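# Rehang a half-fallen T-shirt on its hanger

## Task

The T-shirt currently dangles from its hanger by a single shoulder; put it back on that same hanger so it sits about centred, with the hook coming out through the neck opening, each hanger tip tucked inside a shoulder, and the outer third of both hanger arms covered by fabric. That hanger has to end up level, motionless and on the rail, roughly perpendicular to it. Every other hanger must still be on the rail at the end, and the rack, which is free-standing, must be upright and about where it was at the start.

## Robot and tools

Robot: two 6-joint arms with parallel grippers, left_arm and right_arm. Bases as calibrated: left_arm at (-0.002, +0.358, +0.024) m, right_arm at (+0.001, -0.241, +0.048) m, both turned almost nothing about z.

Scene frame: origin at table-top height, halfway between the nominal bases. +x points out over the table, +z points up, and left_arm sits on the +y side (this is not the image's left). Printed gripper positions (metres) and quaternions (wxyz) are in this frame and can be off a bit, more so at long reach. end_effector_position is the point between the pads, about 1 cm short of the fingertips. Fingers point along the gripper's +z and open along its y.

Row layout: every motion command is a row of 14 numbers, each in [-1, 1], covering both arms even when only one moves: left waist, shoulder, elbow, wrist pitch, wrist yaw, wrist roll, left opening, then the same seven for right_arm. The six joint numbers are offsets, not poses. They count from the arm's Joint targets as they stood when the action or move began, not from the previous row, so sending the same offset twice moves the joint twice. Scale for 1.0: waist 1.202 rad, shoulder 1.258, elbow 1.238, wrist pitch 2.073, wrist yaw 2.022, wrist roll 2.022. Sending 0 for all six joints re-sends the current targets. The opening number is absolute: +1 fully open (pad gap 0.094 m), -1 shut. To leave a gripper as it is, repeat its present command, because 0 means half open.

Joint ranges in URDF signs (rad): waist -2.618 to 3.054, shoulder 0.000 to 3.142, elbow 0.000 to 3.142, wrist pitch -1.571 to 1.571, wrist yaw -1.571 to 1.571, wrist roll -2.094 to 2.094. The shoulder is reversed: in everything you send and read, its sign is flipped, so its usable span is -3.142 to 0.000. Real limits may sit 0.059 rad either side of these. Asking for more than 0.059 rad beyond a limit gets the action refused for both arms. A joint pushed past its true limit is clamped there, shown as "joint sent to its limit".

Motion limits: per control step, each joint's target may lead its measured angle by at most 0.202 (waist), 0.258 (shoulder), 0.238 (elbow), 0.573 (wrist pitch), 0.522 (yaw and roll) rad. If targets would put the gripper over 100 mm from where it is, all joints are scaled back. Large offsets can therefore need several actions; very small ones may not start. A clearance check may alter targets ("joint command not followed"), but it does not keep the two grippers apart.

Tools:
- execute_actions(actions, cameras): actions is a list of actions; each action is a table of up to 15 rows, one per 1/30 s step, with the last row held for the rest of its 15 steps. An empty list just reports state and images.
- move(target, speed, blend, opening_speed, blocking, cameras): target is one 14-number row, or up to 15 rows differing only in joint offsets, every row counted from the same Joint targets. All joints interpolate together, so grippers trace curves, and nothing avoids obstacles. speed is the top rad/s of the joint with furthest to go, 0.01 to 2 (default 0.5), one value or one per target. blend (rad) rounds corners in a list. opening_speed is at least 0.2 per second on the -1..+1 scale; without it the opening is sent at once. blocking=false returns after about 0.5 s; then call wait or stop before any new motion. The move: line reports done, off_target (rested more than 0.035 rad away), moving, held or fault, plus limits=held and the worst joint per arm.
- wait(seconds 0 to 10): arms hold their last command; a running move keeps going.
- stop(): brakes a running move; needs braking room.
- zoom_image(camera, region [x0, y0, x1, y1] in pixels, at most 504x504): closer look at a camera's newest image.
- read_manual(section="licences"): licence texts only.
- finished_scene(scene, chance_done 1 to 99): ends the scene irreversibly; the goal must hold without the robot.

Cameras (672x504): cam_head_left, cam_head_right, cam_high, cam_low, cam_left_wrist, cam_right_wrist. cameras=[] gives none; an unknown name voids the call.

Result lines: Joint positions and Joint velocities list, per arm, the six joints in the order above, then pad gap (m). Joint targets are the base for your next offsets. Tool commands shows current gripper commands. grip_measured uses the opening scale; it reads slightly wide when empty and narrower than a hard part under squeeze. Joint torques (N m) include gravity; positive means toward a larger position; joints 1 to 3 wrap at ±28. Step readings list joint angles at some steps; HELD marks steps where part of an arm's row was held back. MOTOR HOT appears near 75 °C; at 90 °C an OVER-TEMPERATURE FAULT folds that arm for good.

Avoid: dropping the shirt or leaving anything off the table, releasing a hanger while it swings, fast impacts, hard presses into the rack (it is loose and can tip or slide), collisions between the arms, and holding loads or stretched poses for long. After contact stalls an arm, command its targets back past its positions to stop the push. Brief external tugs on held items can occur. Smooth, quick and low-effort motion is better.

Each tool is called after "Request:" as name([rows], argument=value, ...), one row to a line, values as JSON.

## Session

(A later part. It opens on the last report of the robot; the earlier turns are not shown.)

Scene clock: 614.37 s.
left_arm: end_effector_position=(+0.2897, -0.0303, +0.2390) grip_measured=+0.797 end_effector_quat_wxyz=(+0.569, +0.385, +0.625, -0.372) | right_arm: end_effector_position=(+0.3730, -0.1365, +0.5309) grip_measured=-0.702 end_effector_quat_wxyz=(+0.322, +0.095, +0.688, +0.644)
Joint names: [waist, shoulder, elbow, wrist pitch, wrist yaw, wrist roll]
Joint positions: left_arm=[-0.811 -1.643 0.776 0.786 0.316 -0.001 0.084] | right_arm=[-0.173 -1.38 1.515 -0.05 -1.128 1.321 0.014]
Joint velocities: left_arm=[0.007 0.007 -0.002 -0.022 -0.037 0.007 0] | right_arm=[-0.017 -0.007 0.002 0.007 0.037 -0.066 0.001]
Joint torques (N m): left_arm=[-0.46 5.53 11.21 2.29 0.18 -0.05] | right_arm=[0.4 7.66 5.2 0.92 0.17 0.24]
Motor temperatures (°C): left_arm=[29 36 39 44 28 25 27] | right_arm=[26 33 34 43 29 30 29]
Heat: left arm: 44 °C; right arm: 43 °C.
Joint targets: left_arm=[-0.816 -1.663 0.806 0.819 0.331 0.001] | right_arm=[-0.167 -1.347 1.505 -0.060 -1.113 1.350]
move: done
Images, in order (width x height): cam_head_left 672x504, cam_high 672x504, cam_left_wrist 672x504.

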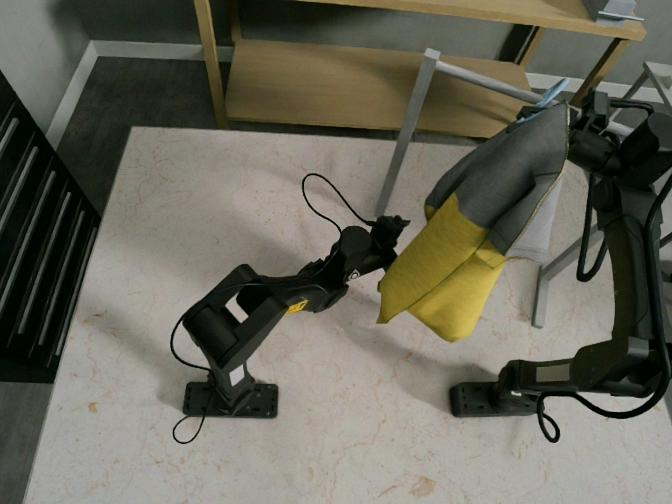

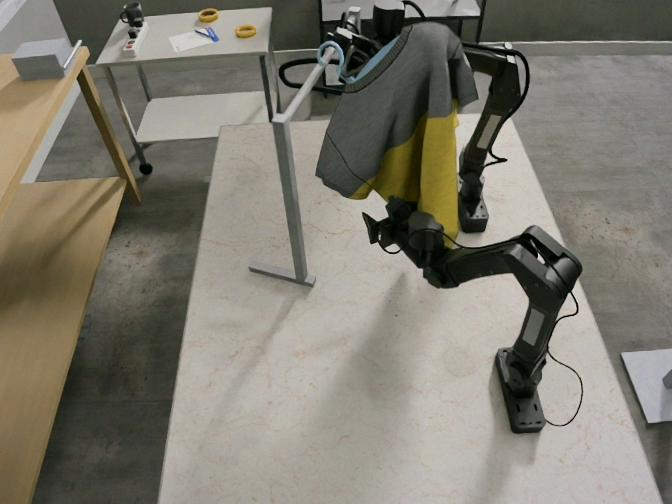

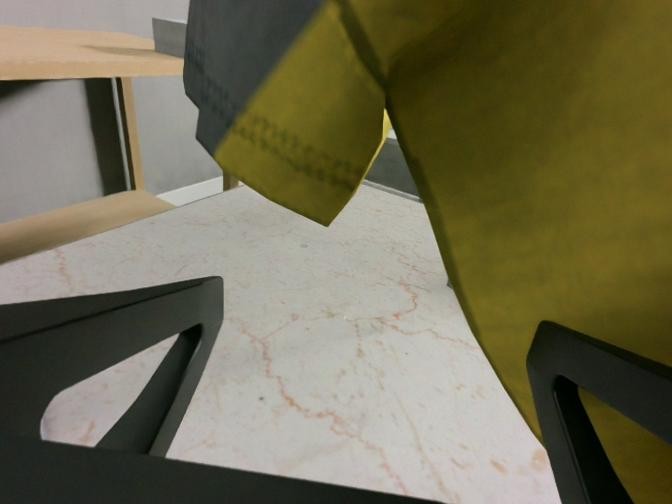

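Request:
move(target=[0.099,0.014,0.061,-0.048,0.049,0,1,0,0,0,0,0,0,-1], speed=0.2, cameras=["cam_left_wrist"])

Scene clock: 616.60 s.
left_arm: end_effector_position=(+0.3247, -0.0114, +0.2703) grip_measured=+0.997 end_effector_quat_wxyz=(+0.592, +0.376, +0.607, -0.374) | right_arm: end_effector_position=(+0.3730, -0.1365, +0.5309) grip_measured=-0.702 end_effector_quat_wxyz=(+0.322, +0.095, +0.688, +0.644)
Joint names: [waist, shoulder, elbow, wrist pitch, wrist yaw, wrist roll]
Joint positions: left_arm=[-0.699 -1.643 0.854 0.769 0.416 -0.001 0.094] | right_arm=[-0.173 -1.38 1.515 -0.05 -1.128 1.321 0.014]
Joint velocities: left_arm=[0.017 0.002 -0.012 -0.081 -0.037 -0.051 -0.001] | right_arm=[-0.007 -0.012 0.002 -0.022 0.022 -0.022 0.001]
Joint torques (N m): left_arm=[0.1 7.06 11.29 1.48 0.08 0.02] | right_arm=[0.4 7.64 5.2 0.92 0.17 0.24]
Motor temperatures (°C): left_arm=[29 37 38 44 28 25 27] | right_arm=[26 33 33 43 29 30 29]
Heat: left arm: 44 °C; right arm: 43 °C.
Joint targets: left_arm=[-0.697 -1.645 0.881 0.720 0.430 0.001] | right_arm=[-0.167 -1.347 1.505 -0.060 -1.113 1.350]
move: off_target (left_arm); left_arm: the wrist pitch is farthest, 0.050 rad from its target
Images, in order (width x height): cam_left_wrist 672x504.

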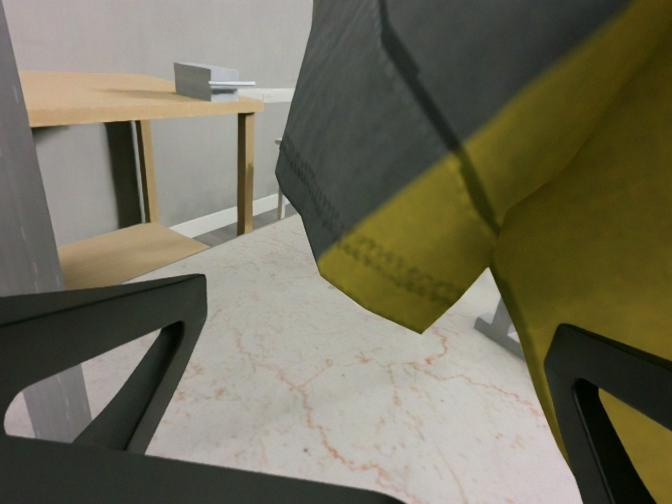

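Request:
move(target=[-0.076,-0.207,0.289,-0.034,-0.045,0,1,0,0,0,0,0,0,-1], speed=0.15, cameras=["cam_left_wrist","cam_high"])

Scene clock: 619.57 s.
left_arm: end_effector_position=(+0.3552, -0.0861, +0.2979) grip_measured=+0.997 end_effector_quat_wxyz=(+0.606, +0.379, +0.585, -0.384) | right_arm: end_effector_position=(+0.3730, -0.1365, +0.5309) grip_measured=-0.702 end_effector_quat_wxyz=(+0.322, +0.095, +0.688, +0.644)
Joint names: [waist, shoulder, elbow, wrist pitch, wrist yaw, wrist roll]
Joint positions: left_arm=[-0.783 -1.876 1.209 0.698 0.353 -0.001 0.094] | right_arm=[-0.173 -1.38 1.515 -0.05 -1.128 1.321 0.014]
Joint velocities: left_arm=[-0.007 0.007 -0.007 -0.095 -0.007 -0.022 0] | right_arm=[0.007 0.007 -0.022 0.051 0.007 0.066 0]
Joint torques (N m): left_arm=[-0.46 7.42 12.14 1.4 -0.09 0.02] | right_arm=[0.43 7.65 5.2 0.92 0.17 0.23]
Motor temperatures (°C): left_arm=[29 37 38 44 28 25 27] | right_arm=[26 34 33 42 29 30 29]
Heat: left arm: 44 °C; right arm: 42 °C.
Joint targets: left_arm=[-0.788 -1.906 1.239 0.649 0.339 0.001] | right_arm=[-0.167 -1.347 1.505 -0.060 -1.113 1.350]
move: off_target (left_arm); left_arm: the wrist pitch is farthest, 0.049 rad from its target
Images, in order (width x height): cam_high 672x504, cam_left_wrist 672x504.

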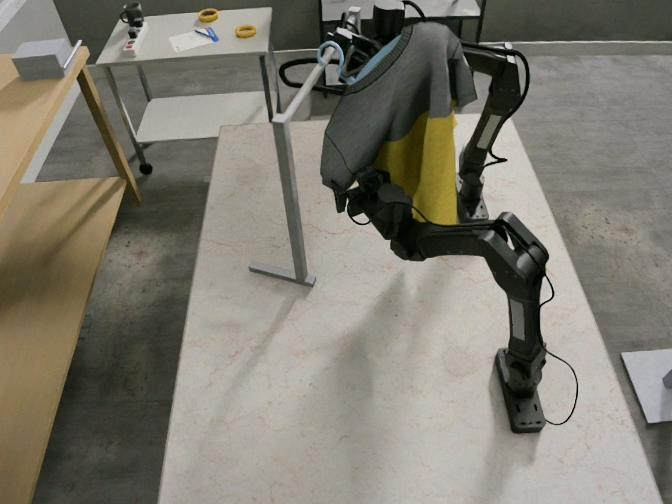

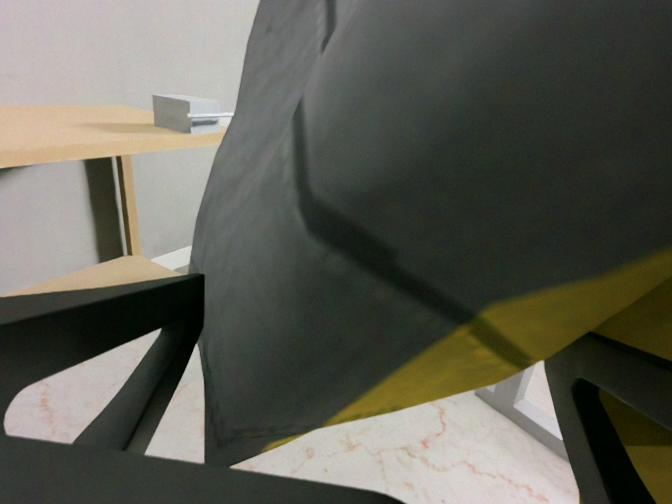

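Request:
move(target=[0.008,-0.04,0.0,0.02,0,0,1,0,0,0,0,0,0,-1], speed=0.15, cameras=["cam_left_wrist"])

Request:
move(target=[0,0,0,0,0,0,-1,0,0,0,0,0,0,-1], opening_speed=0.6, cameras=["cam_left_wrist","cam_high","cam_head_left"])

Scene clock: 620.53 s.
left_arm: end_effector_position=(+0.3624, -0.0901, +0.2694) grip_measured=+0.997 end_effector_quat_wxyz=(+0.590, +0.379, +0.605, -0.377) | right_arm: end_effector_position=(+0.3730, -0.1365, +0.5309) grip_measured=-0.702 end_effector_quat_wxyz=(+0.322, +0.095, +0.688, +0.644)
Joint names: [waist, shoulder, elbow, wrist pitch, wrist yaw, wrist roll]
Joint positions: left_arm=[-0.783 -1.928 1.209 0.698 0.342 -0.001 0.094] | right_arm=[-0.173 -1.38 1.515 -0.05 -1.128 1.322 0.014]
Joint velocities: left_arm=[-0.007 -0.007 -0.007 0.051 -0.007 -0.051 0.001] | right_arm=[-0.007 -0.037 -0.022 -0.007 0.007 0.037 0.001]
Joint torques (N m): left_arm=[0.34 7.95 11.96 1.78 -0.11 -0.01] | right_arm=[0.42 7.66 5.19 0.91 0.16 0.23]
Motor temperatures (°C): left_arm=[29 37 38 44 28 25 27] | right_arm=[26 34 33 42 29 30 29]
Heat: left arm: 44 °C; right arm: 42 °C.
Joint targets: left_arm=[-0.778 -1.956 1.239 0.691 0.339 0.001] | right_arm=[-0.167 -1.347 1.505 -0.060 -1.113 1.350]
move: done
Images, in order (width x height): cam_left_wrist 672x504.

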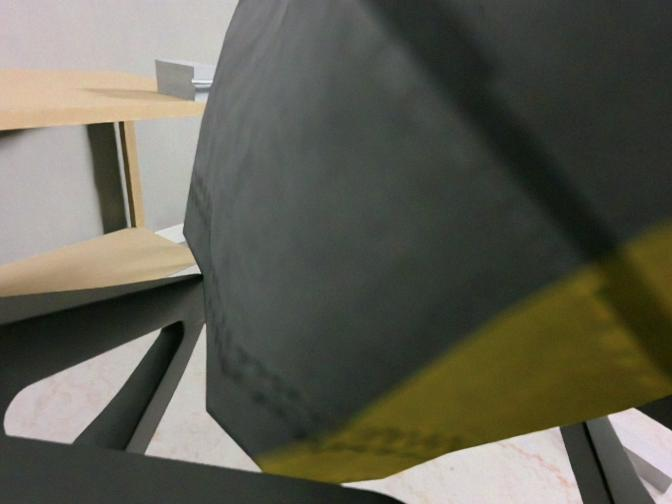

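Scene clock: 624.07 s.
left_arm: end_effector_position=(+0.3624, -0.0901, +0.2694) grip_measured=-0.983 end_effector_quat_wxyz=(+0.590, +0.379, +0.605, -0.377) | right_arm: end_effector_position=(+0.3730, -0.1365, +0.5306) grip_measured=-0.702 end_effector_quat_wxyz=(+0.321, +0.096, +0.688, +0.644)
Joint names: [waist, shoulder, elbow, wrist pitch, wrist yaw, wrist roll]
Joint positions: left_arm=[-0.783 -1.928 1.209 0.698 0.342 -0.001 0.001] | right_arm=[-0.173 -1.38 1.515 -0.051 -1.128 1.322 0.014]
Joint velocities: left_arm=[-0.002 -0.002 -0.007 -0.007 0.022 -0.095 -0.001] | right_arm=[0.002 0.017 -0.002 -0.095 -0.095 -0.007 0]
Joint torques (N m): left_arm=[0.31 7.86 11.84 1.85 -0.06 0.03] | right_arm=[0.4 7.66 5.2 0.94 0.17 0.24]
Motor temperatures (°C): left_arm=[29 37 38 44 28 25 27] | right_arm=[26 34 33 42 29 30 30]
Heat: left arm: 44 °C; right arm: 42 °C.
Joint targets: left_arm=[-0.778 -1.956 1.239 0.691 0.339 0.001] | right_arm=[-0.167 -1.347 1.505 -0.060 -1.113 1.350]
move: done
Images, in order (width x height): cam_head_left 672x504, cam_high 672x504, cam_left_wrist 672x504.

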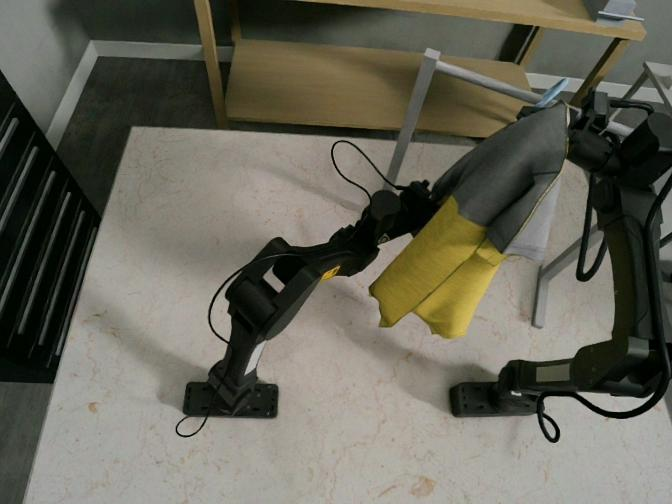

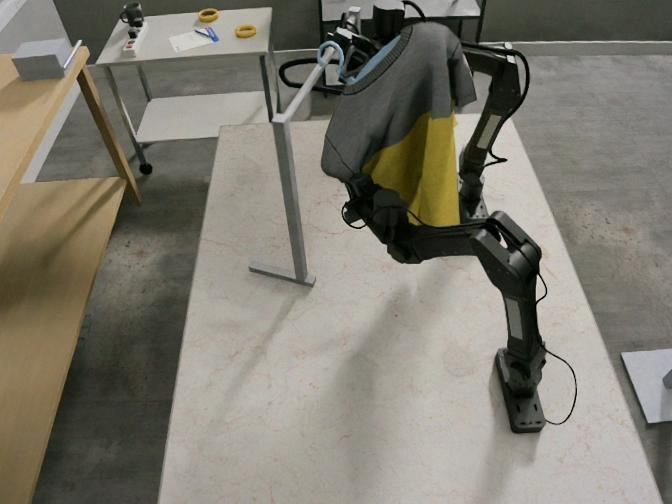

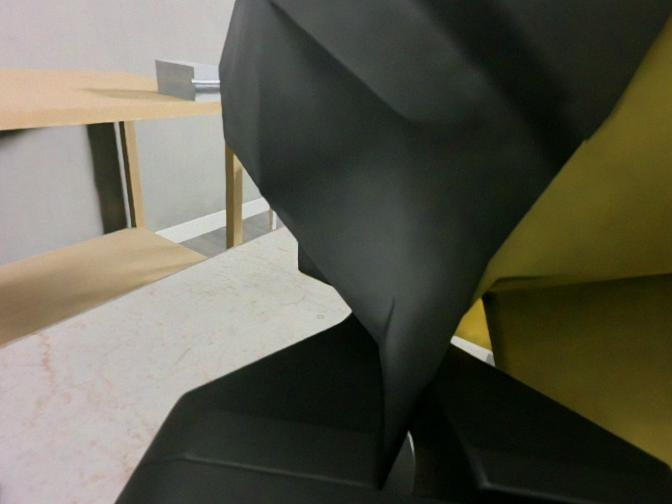

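Request:
move(target=[0,-0.05,-0.037,0.052,0,0,-1,0,0,0,0,0,0,-1], speed=0.15, cameras=["cam_left_wrist","cam_high"])

Request:
zoom_image(camera="cam_high", region=[280, 0, 520, 220])

Scene clock: 625.73 s.
left_arm: end_effector_position=(+0.3672, -0.0952, +0.2561) grip_measured=-0.983 end_effector_quat_wxyz=(+0.597, +0.378, +0.597, -0.379) | right_arm: end_effector_position=(+0.3730, -0.1365, +0.5304) grip_measured=-0.702 end_effector_quat_wxyz=(+0.321, +0.096, +0.688, +0.644)
Joint names: [waist, shoulder, elbow, wrist pitch, wrist yaw, wrist roll]
Joint positions: left_arm=[-0.783 -1.985 1.209 0.777 0.343 -0.001 0.001] | right_arm=[-0.173 -1.38 1.515 -0.053 -1.128 1.322 0.014]
Joint velocities: left_arm=[0.012 0.017 -0.007 -0.066 -0.066 -0.007 0.001] | right_arm=[-0.002 -0.002 0.002 -0.007 -0.037 -0.081 0]
Joint torques (N m): left_arm=[0.53 7.76 7.38 2.1 -0.1 -0.01] | right_arm=[0.42 7.65 5.22 0.95 0.17 0.24]
Motor temperatures (°C): left_arm=[29 37 38 44 28 25 27] | right_arm=[26 34 33 42 29 30 30]
Heat: left arm: 44 °C; right arm: 42 °C.
Joint targets: left_arm=[-0.778 -2.019 1.193 0.798 0.339 0.001] | right_arm=[-0.167 -1.347 1.505 -0.060 -1.113 1.350]
move: done
Images, in order (width x height): cam_high 672x504, cam_left_wrist 672x504.

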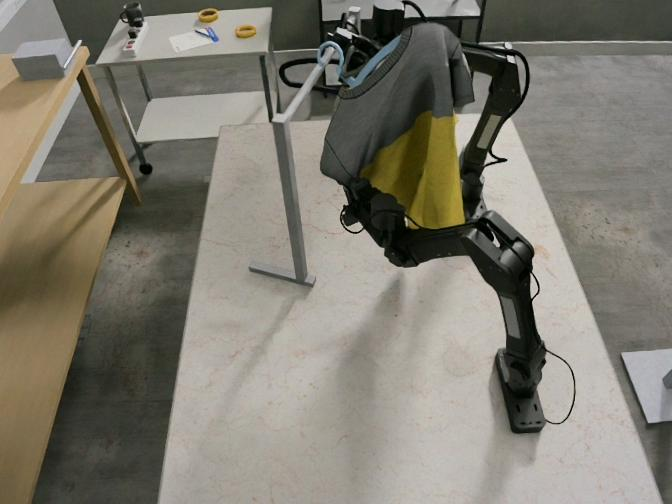

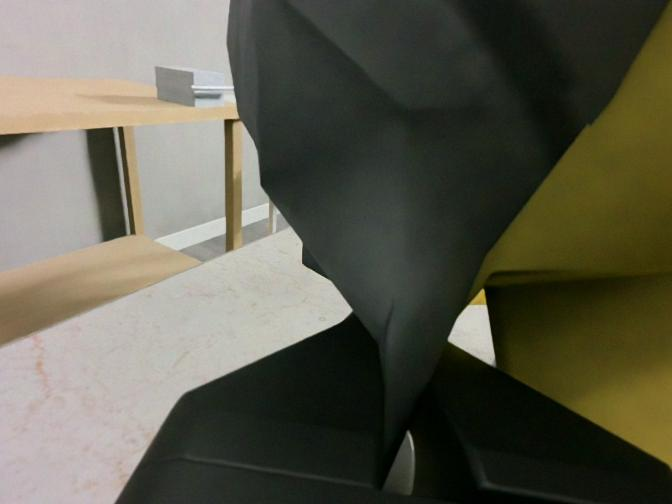

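Scaled by 2.100 from the camera's 672x504 image, which has a finer 960x720 frame.

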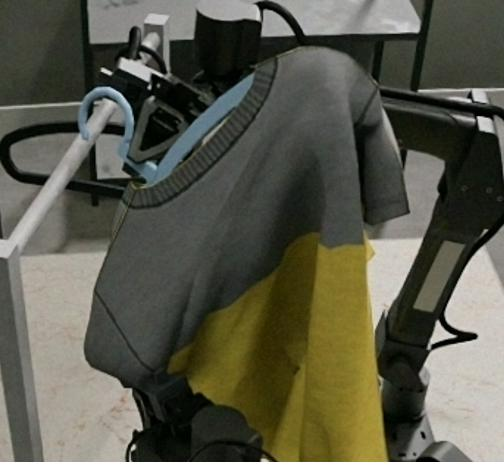

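Request:
move(target=[0,-0.1,-0.04,0.085,0,0,-1,0,0,0,0,0,0,-1], speed=0.15, cameras=["cam_left_wrist","cam_high"])

Request:
zoom_image(camera="cam_high", region=[280, 0, 520, 220])

Scene clock: 627.67 s.
left_arm: end_effector_position=(+0.3696, -0.0995, +0.2218) grip_measured=-0.984 end_effector_quat_wxyz=(+0.612, +0.377, +0.579, -0.385) | right_arm: end_effector_position=(+0.3748, -0.1373, +0.5265) grip_measured=-0.702 end_effector_quat_wxyz=(+0.317, +0.104, +0.689, +0.643)
Joint names: [waist, shoulder, elbow, wrist pitch, wrist yaw, wrist roll]
Joint positions: left_arm=[-0.783 -2.103 1.173 0.979 0.351 -0.001 0.001] | right_arm=[-0.173 -1.38 1.508 -0.061 -1.122 1.322 0.014]
Joint velocities: left_arm=[-0.007 0.002 -0.002 -0.051 -0.007 0.007 0] | right_arm=[-0.007 0.007 -0.017 -0.022 0.007 -0.066 -0.001]
Joint torques (N m): left_arm=[0.61 7.77 5.56 1.83 -0.1 0] | right_arm=[0.42 7.73 5.74 1.02 0.09 0.24]
Motor temperatures (°C): left_arm=[29 37 38 45 28 25 27] | right_arm=[26 34 33 42 29 30 30]
Heat: left arm: 45 °C; right arm: 42 °C.
Joint targets: left_arm=[-0.778 -2.145 1.144 0.975 0.339 0.001] | right_arm=[-0.167 -1.347 1.505 -0.060 -1.113 1.350]
move: off_target (left_arm); left_arm: the shoulder is farthest, 0.042 rad from its target
Images, in order (width x height): cam_high 672x504, cam_left_wrist 672x504.

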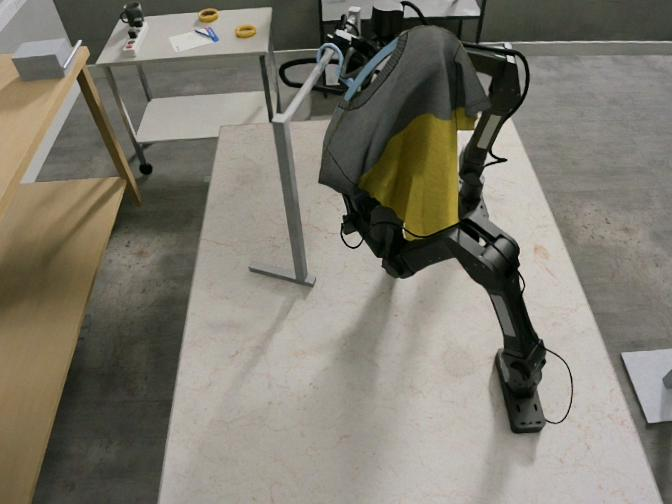

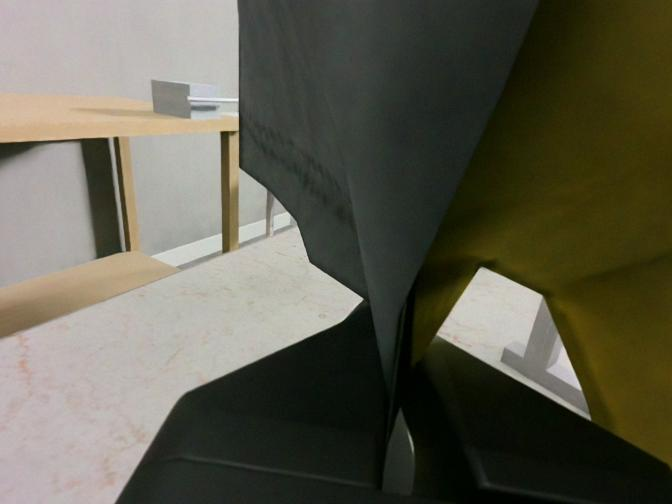

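Scaled by 2.100 from the camera's 672x504 image, which has a finer 960x720 frame.

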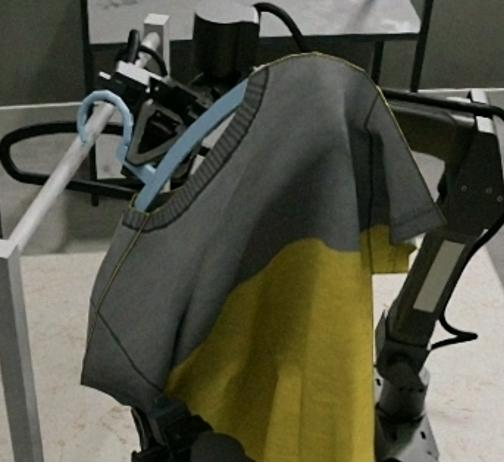

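Request:
move(target=[0,-0.1,-0.04,0.085,0,0,-1,0,0,0,0,0,0,-1], speed=0.15, cameras=["cam_left_wrist","cam_high","cam_head_left"])

Request:
zoom_image(camera="cam_high", region=[280, 0, 520, 220])

Scene clock: 629.53 s.
left_arm: end_effector_position=(+0.3668, -0.0967, +0.1872) grip_measured=-0.984 end_effector_quat_wxyz=(+0.629, +0.372, +0.561, -0.388) | right_arm: end_effector_position=(+0.3751, -0.1374, +0.5251) grip_measured=-0.702 end_effector_quat_wxyz=(+0.317, +0.105, +0.690, +0.642)
Joint names: [waist, shoulder, elbow, wrist pitch, wrist yaw, wrist roll]
Joint positions: left_arm=[-0.783 -2.219 1.127 1.191 0.351 -0.001 0.001] | right_arm=[-0.173 -1.38 1.508 -0.07 -1.121 1.316 0.014]
Joint velocities: left_arm=[-0.007 0.012 -0.007 -0.007 -0.022 -0.066 0.001] | right_arm=[0.007 0.012 -0.017 -0.081 -0.022 0.007 0.001]
Joint torques (N m): left_arm=[0.31 7.21 4.41 1.46 -0.13 0.01] | right_arm=[0.42 7.72 5.74 1.09 0.08 0.29]
Motor temperatures (°C): left_arm=[29 37 38 45 28 25 28] | right_arm=[26 34 33 42 29 30 30]
Heat: left arm: 45 °C; right arm: 42 °C.
Joint targets: left_arm=[-0.778 -2.270 1.094 1.151 0.339 0.001] | right_arm=[-0.167 -1.347 1.505 -0.060 -1.113 1.350]
move: off_target (left_arm); left_arm: the shoulder is farthest, 0.052 rad from its target
Images, in order (width x height): cam_head_left 672x504, cam_high 672x504, cam_left_wrist 672x504.

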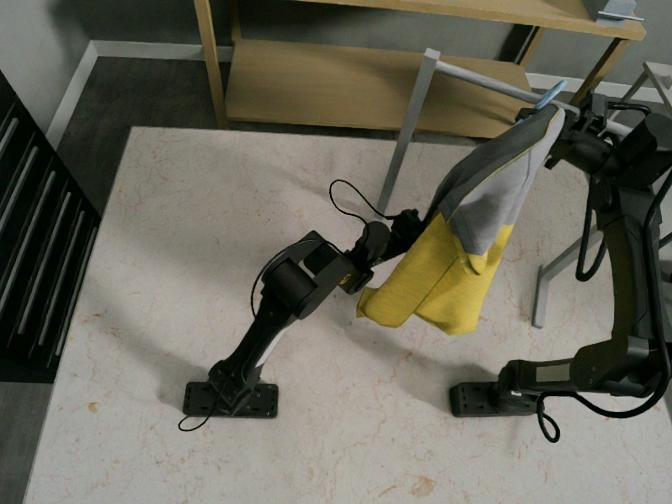

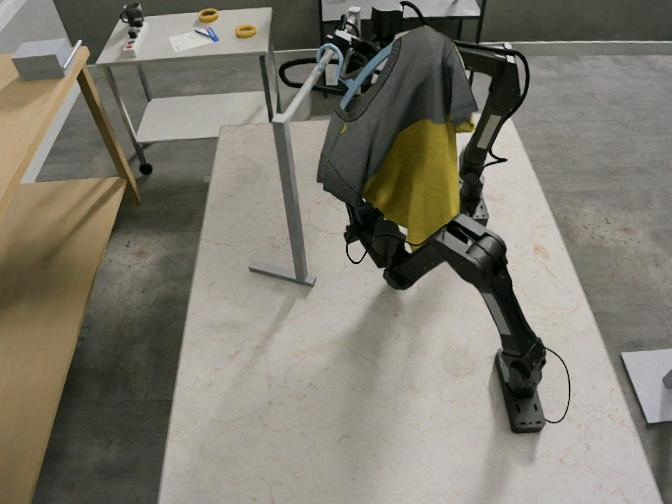

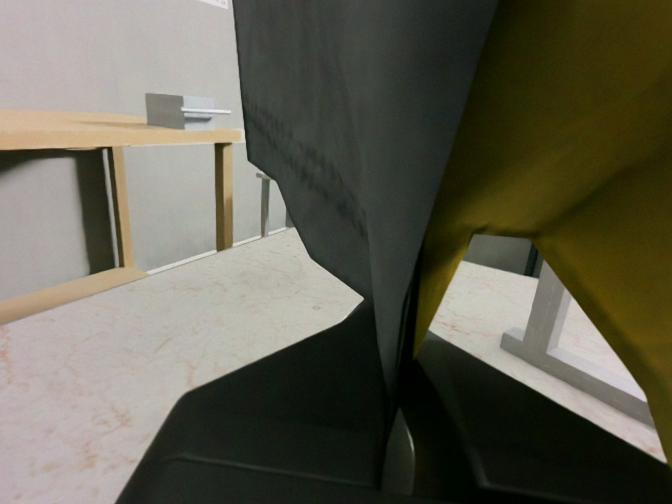

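Scaled by 2.100 from the camera's 672x504 image, which has a finer 960x720 frame.

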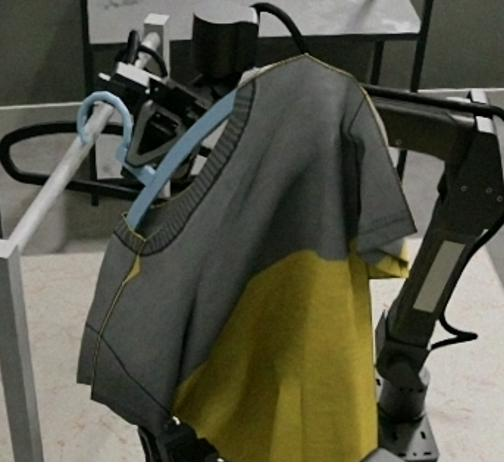

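Request:
move(target=[0,-0.1,-0.04,0.085,0,0,-1,0,0,0,0,0,0,-1], speed=0.15, cameras=["cam_left_wrist","cam_high","cam_head_right"])

Request:
zoom_image(camera="cam_high", region=[280, 0, 520, 220])

Scene clock: 631.40 s.
left_arm: end_effector_position=(+0.3590, -0.0889, +0.1559) grip_measured=-0.984 end_effector_quat_wxyz=(+0.647, +0.368, +0.541, -0.392) | right_arm: end_effector_position=(+0.3756, -0.1375, +0.5223) grip_measured=-0.702 end_effector_quat_wxyz=(+0.316, +0.105, +0.692, +0.640)
Joint names: [waist, shoulder, elbow, wrist pitch, wrist yaw, wrist roll]
Joint positions: left_arm=[-0.783 -2.335 1.081 1.407 0.351 -0.001 0.001] | right_arm=[-0.173 -1.38 1.503 -0.076 -1.121 1.305 0.014]
Joint velocities: left_arm=[-0.007 -0.012 0.002 -0.007 -0.007 0.007 0] | right_arm=[0.017 -0.007 0.002 -0.037 -0.037 0.022 0]
Joint torques (N m): left_arm=[0.2 6.74 3.07 1.04 -0.12 0.03] | right_arm=[0.39 7.73 6.09 1.16 0.08 0.39]
Motor temperatures (°C): left_arm=[29 37 37 44 28 25 28] | right_arm=[26 34 33 42 29 30 30]
Heat: left arm: 44 °C; right arm: 42 °C.
Joint targets: left_arm=[-0.778 -2.396 1.045 1.327 0.339 0.001] | right_arm=[-0.167 -1.347 1.505 -0.060 -1.113 1.350]
move: off_target (left_arm, right_arm); left_arm: the wrist pitch is farthest, 0.080 rad from its target; right_arm: the wrist roll is farthest, 0.045 rad from its target
Images, in order (width x height): cam_head_right 672x504, cam_high 672x504, cam_left_wrist 672x504.

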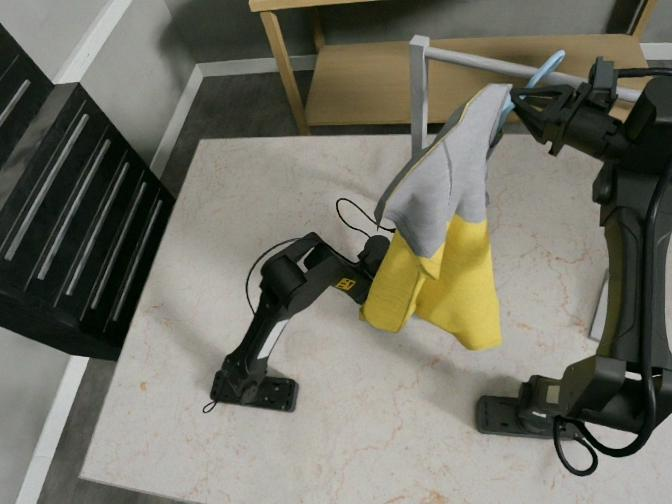

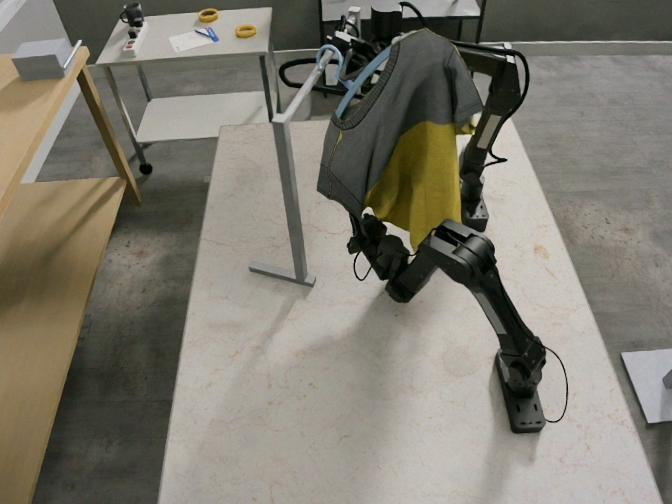

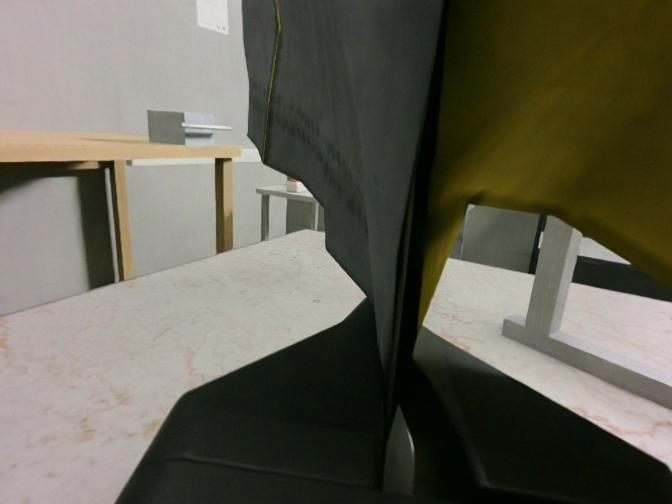

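Scaled by 2.100 from the camera's 672x504 image, which has a finer 960x720 frame.

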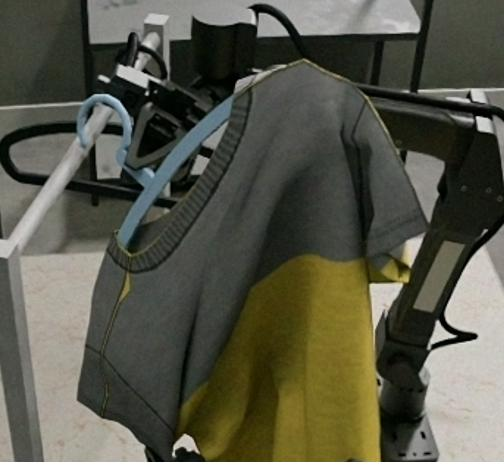

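Request:
move(target=[0,-0.12,-0.04,0.05,0,0,-1,0,0,0,0,0,0,-1], speed=0.15, cameras=["cam_left_wrist","cam_high"])

Request:
zoom_image(camera="cam_high", region=[280, 0, 520, 220])

Scene clock: 632.93 s.
left_arm: end_effector_position=(+0.3483, -0.0778, +0.1048) grip_measured=-0.984 end_effector_quat_wxyz=(+0.641, +0.369, +0.549, -0.390) | right_arm: end_effector_position=(+0.3747, -0.1354, +0.5176) grip_measured=-0.702 end_effector_quat_wxyz=(+0.311, +0.101, +0.696, +0.640)
Joint names: [waist, shoulder, elbow, wrist pitch, wrist yaw, wrist roll]
Joint positions: left_arm=[-0.783 -2.47 1.038 1.567 0.35 -0.001 0.001] | right_arm=[-0.17 -1.38 1.495 -0.087 -1.13 1.287 0.014]
Joint velocities: left_arm=[0.007 -0.007 0.002 -0.007 -0.022 -0.051 0] | right_arm=[0.002 0.002 0.007 -0.095 -0.051 -0.125 0]
Joint torques (N m): left_arm=[0.24 5.26 1.63 0.53 -0.13 -0.03] | right_arm=[0.16 7.72 6.64 1.27 0.15 0.6]
Motor temperatures (°C): left_arm=[29 37 37 44 28 25 28] | right_arm=[26 34 33 42 29 30 30]
Heat: left arm: 44 °C; right arm: 42 °C.
Joint targets: left_arm=[-0.778 -2.547 0.995 1.431 0.339 0.001] | right_arm=[-0.167 -1.347 1.505 -0.060 -1.113 1.350]
move: off_target (left_arm, right_arm); left_arm: the wrist pitch is farthest, 0.136 rad from its target; right_arm: the wrist roll is farthest, 0.063 rad from its target
Images, in order (width x height): cam_high 672x504, cam_left_wrist 672x504.

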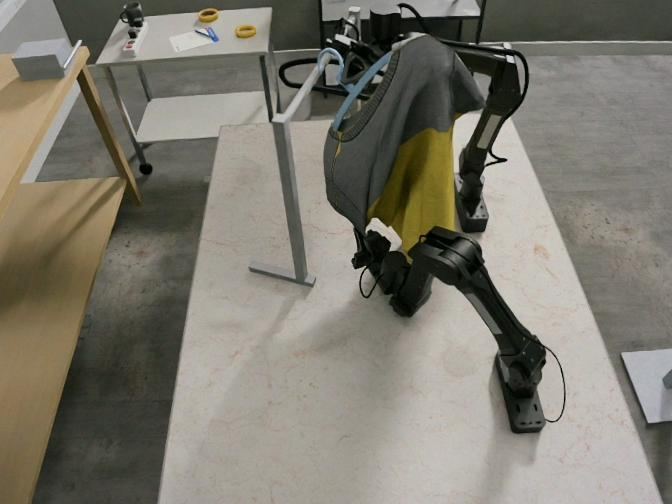

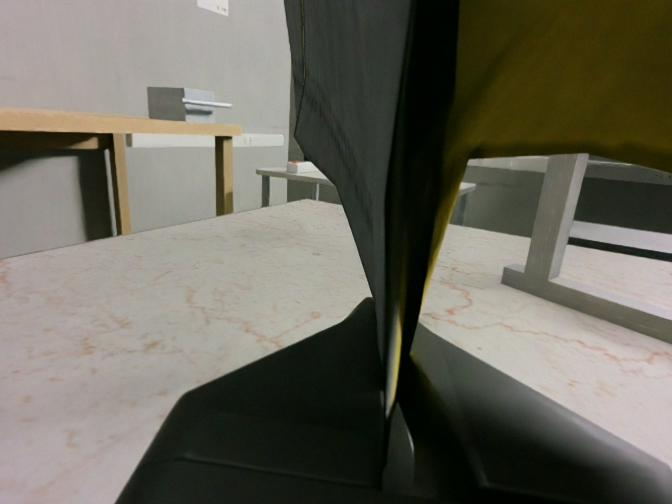

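Scaled by 2.100 from the camera's 672x504 image, which has a finer 960x720 frame.

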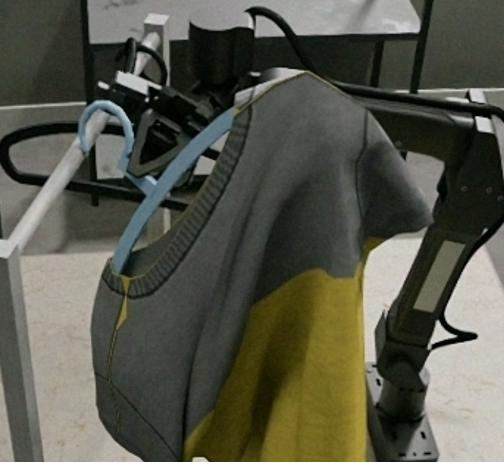

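Request:
move(target=[0,-0.06,-0.02,0,0,0,-1,0,0,0,0,0,0,-1], speed=0.1, cameras=["cam_low","cam_high","cam_head_right"])

Request:
zoom_image(camera="cam_high", region=[280, 0, 520, 220])

Scene clock: 634.30 s.
left_arm: end_effector_position=(+0.3431, -0.0726, +0.0669) grip_measured=-0.984 end_effector_quat_wxyz=(+0.615, +0.376, +0.577, -0.385) | right_arm: end_effector_position=(+0.3738, -0.1337, +0.5136) grip_measured=-0.701 end_effector_quat_wxyz=(+0.307, +0.098, +0.699, +0.639)
Joint names: [waist, shoulder, elbow, wrist pitch, wrist yaw, wrist roll]
Joint positions: left_arm=[-0.783 -2.53 1.02 1.567 0.35 -0.001 0.001] | right_arm=[-0.167 -1.38 1.489 -0.099 -1.138 1.272 0.014]
Joint velocities: left_arm=[-0.022 -0.002 0.002 0.051 -0.022 0.022 0] | right_arm=[-0.007 -0.017 0.012 -0.037 -0.037 -0.022 0]
Joint torques (N m): left_arm=[0.32 4.16 0.84 0.59 -0.13 0.01] | right_arm=[-0.09 7.76 7.06 1.38 0.24 0.77]
Motor temperatures (°C): left_arm=[29 37 37 44 28 25 28] | right_arm=[26 34 33 42 29 30 30]
Heat: left arm: 44 °C; right arm: 42 °C.
Joint targets: left_arm=[-0.778 -2.623 0.970 1.431 0.339 0.001] | right_arm=[-0.168 -1.347 1.505 -0.060 -1.113 1.350]
move: off_target (left_arm, right_arm); left_arm: the wrist pitch is farthest, 0.136 rad from its target; right_arm: the wrist roll is farthest, 0.078 rad from its target
Images, in order (width x height): cam_head_right 672x504, cam_high 672x504, cam_low 672x504.

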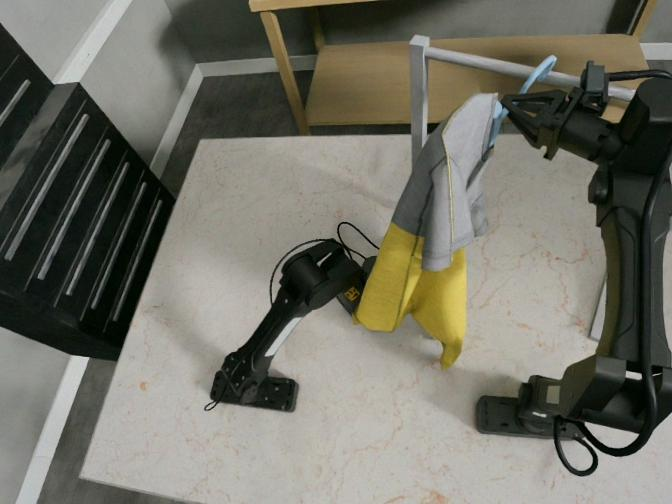

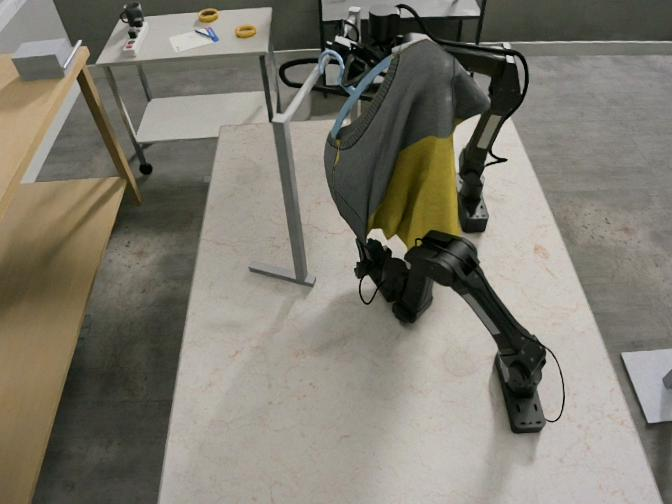

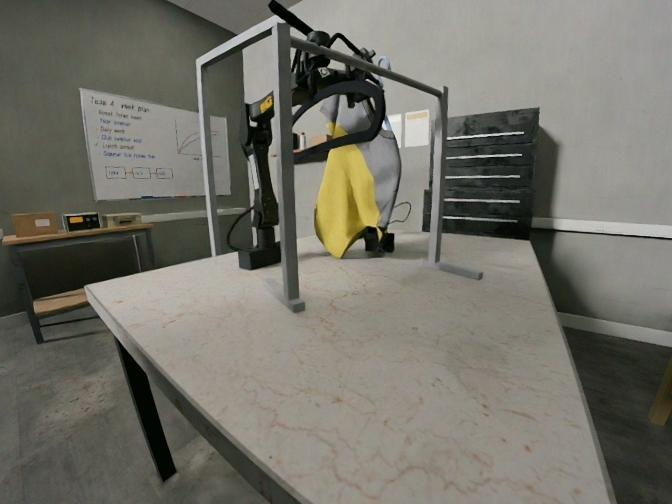

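Scaled by 2.100 from the camera's 672x504 image, which has a finer 960x720 frame.

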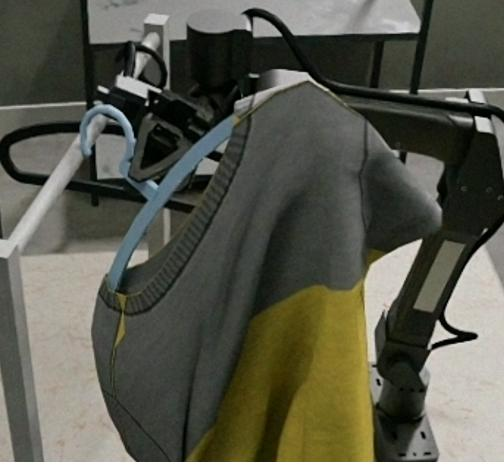

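Request:
move(target=[0,0.1,0.03,0.0,0,0,-1,0,0,0,0,0,0,-1], speed=0.15, cameras=["cam_high"])

Request:
zoom_image(camera="cam_high", region=[280, 0, 520, 220])

Request:
move(target=[0,0,0,0,0,0,1,0,0,0,0,0,0,-1], opening_speed=1.5, cameras=["cam_left_wrist","cam_high"])

Request:
zoom_image(camera="cam_high", region=[280, 0, 520, 220])

Scene clock: 635.80 s.
left_arm: end_effector_position=(+0.3456, -0.0751, +0.0980) grip_measured=-0.984 end_effector_quat_wxyz=(+0.634, +0.371, +0.556, -0.389) | right_arm: end_effector_position=(+0.3738, -0.1337, +0.5136) grip_measured=-0.701 end_effector_quat_wxyz=(+0.307, +0.098, +0.699, +0.639)
Joint names: [waist, shoulder, elbow, wrist pitch, wrist yaw, wrist roll]
Joint positions: left_arm=[-0.783 -2.472 1.02 1.567 0.35 -0.001 0.001] | right_arm=[-0.167 -1.38 1.489 -0.099 -1.138 1.272 0.014]
Joint velocities: left_arm=[-0.012 0.007 0.017 -0.051 0.022 -0.022 0] | right_arm=[-0.012 -0.007 0.002 0.022 -0.022 0.037 0]
Joint torques (N m): left_arm=[0.53 9.26 4.3 0.56 -0.12 -0.02] | right_arm=[-0.08 7.76 7.1 1.37 0.23 0.76]
Motor temperatures (°C): left_arm=[29 37 37 44 28 25 28] | right_arm=[26 34 33 42 29 30 30]
Heat: left arm: 44 °C; right arm: 42 °C.
Joint targets: left_arm=[-0.778 -2.497 1.008 1.431 0.339 0.001] | right_arm=[-0.168 -1.347 1.505 -0.060 -1.113 1.350]
move: off_target (left_arm, right_arm); left_arm: the wrist pitch is farthest, 0.136 rad from its target; right_arm: the wrist roll is farthest, 0.078 rad from its target
Images, in order (width x height): cam_high 672x504.

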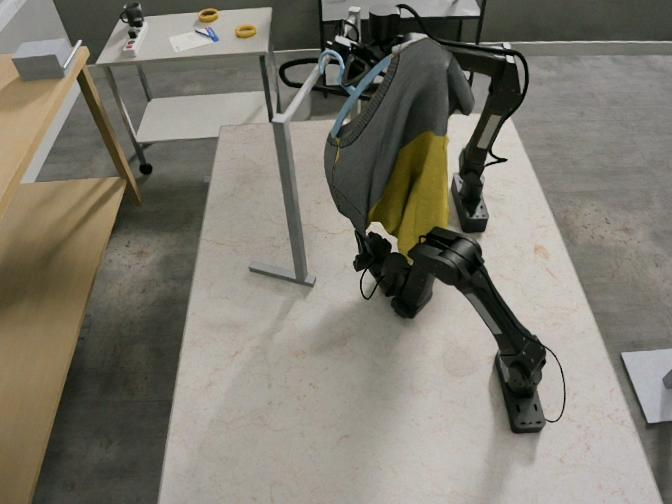

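Scaled by 2.100 from the camera's 672x504 image, which has a finer 960x720 frame.

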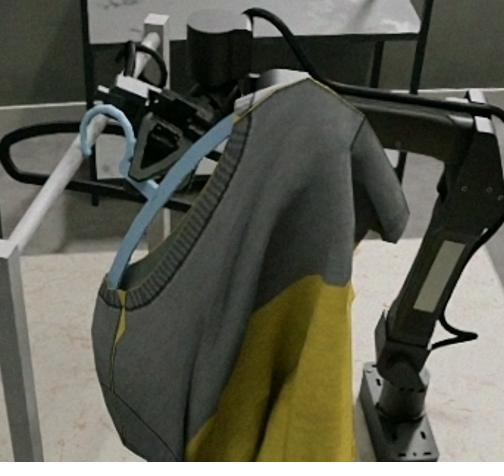

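Scene clock: 637.37 s.
left_arm: end_effector_position=(+0.3466, -0.0761, +0.0767) grip_measured=+0.997 end_effector_quat_wxyz=(+0.605, +0.378, +0.587, -0.383) | right_arm: end_effector_position=(+0.3718, -0.1344, +0.5187) grip_measured=-0.701 end_effector_quat_wxyz=(+0.302, +0.113, +0.693, +0.645)
Joint names: [waist, shoulder, elbow, wrist pitch, wrist yaw, wrist roll]
Joint positions: left_arm=[-0.783 -2.473 1.02 1.479 0.35 -0.001 0.094] | right_arm=[-0.167 -1.369 1.489 -0.09 -1.125 1.322 0.014]
Joint velocities: left_arm=[-0.012 0.007 -0.007 -0.051 0.007 -0.007 0] | right_arm=[-0.022 0.017 -0.007 0.051 -0.022 0.022 0]
Joint torques (N m): left_arm=[0.35 9.24 4.38 1.4 -0.05 -0.02] | right_arm=[-0.09 6.57 7.08 1.3 0.11 0.22]
Motor temperatures (°C): left_arm=[29 37 37 44 28 25 28] | right_arm=[26 34 33 42 29 30 30]
Heat: left arm: 44 °C; right arm: 42 °C.
Joint targets: left_arm=[-0.778 -2.497 1.008 1.431 0.339 0.001] | right_arm=[-0.168 -1.346 1.505 -0.060 -1.113 1.350]
move: off_target (left_arm); left_arm: the wrist pitch is farthest, 0.048 rad from its target
Images, in order (width x height): cam_high 672x504, cam_left_wrist 672x504.

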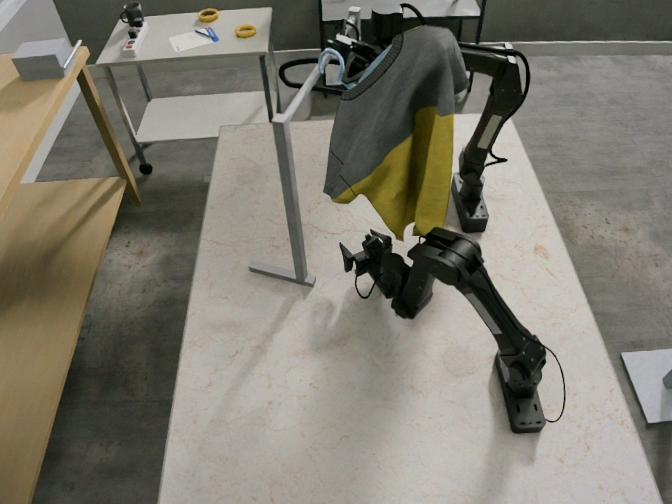

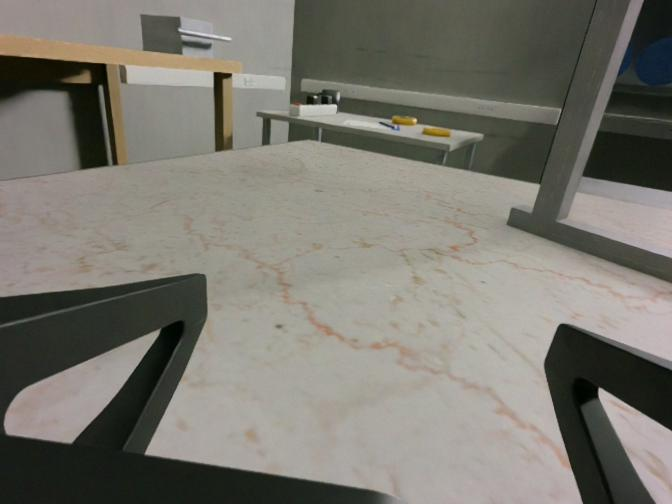

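Scaled by 2.100 from the camera's 672x504 image, which has a finer 960x720 frame.

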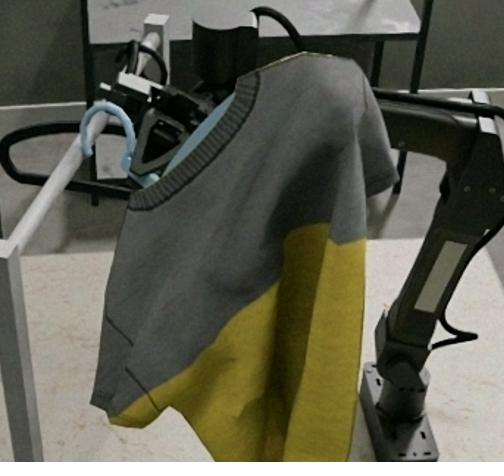

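Request:
move(target=[0.067,0.645,-0.11,-0.33,0.045,0,1,0,0,0,0,0,0,-1], speed=0.4, cameras=["cam_left_wrist","cam_high"])

Scene clock: 640.63 s.
left_arm: end_effector_position=(+0.3335, -0.0216, +0.2665) grip_measured=+0.997 end_effector_quat_wxyz=(+0.595, +0.379, +0.602, -0.374) | right_arm: end_effector_position=(+0.3718, -0.1344, +0.5187) grip_measured=-0.701 end_effector_quat_wxyz=(+0.300, +0.115, +0.693, +0.645)
Joint names: [waist, shoulder, elbow, wrist pitch, wrist yaw, wrist roll]
Joint positions: left_arm=[-0.702 -1.704 0.898 0.794 0.417 0.006 0.094] | right_arm=[-0.167 -1.369 1.489 -0.09 -1.125 1.327 0.014]
Joint velocities: left_arm=[-0.002 -0.017 -0.002 -0.095 0.022 0.051 0] | right_arm=[0.012 -0.002 0.002 -0.007 -0.022 0.007 -0.001]
Joint torques (N m): left_arm=[0.53 9.39 6.35 1.48 0.08 -0.05] | right_arm=[-0.09 6.58 7.09 1.3 0.11 0.18]
Motor temperatures (°C): left_arm=[29 38 37 43 28 25 28] | right_arm=[26 34 33 42 29 30 30]
Heat: left arm: 43 °C; right arm: 42 °C.
Joint targets: left_arm=[-0.698 -1.685 0.872 0.747 0.430 0.001] | right_arm=[-0.168 -1.346 1.505 -0.060 -1.113 1.350]
move: off_target (left_arm); left_arm: the wrist pitch is farthest, 0.047 rad from its target
Images, in order (width x height): cam_high 672x504, cam_left_wrist 672x504.

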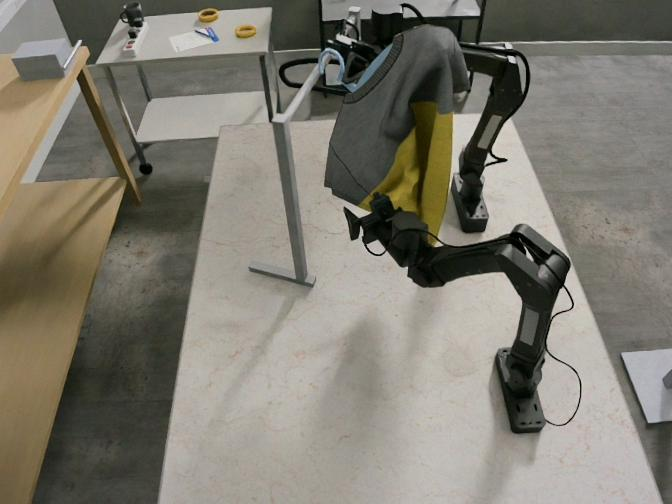

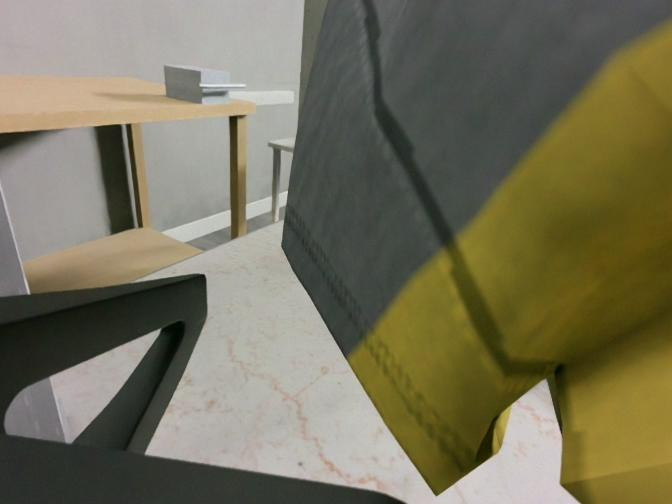

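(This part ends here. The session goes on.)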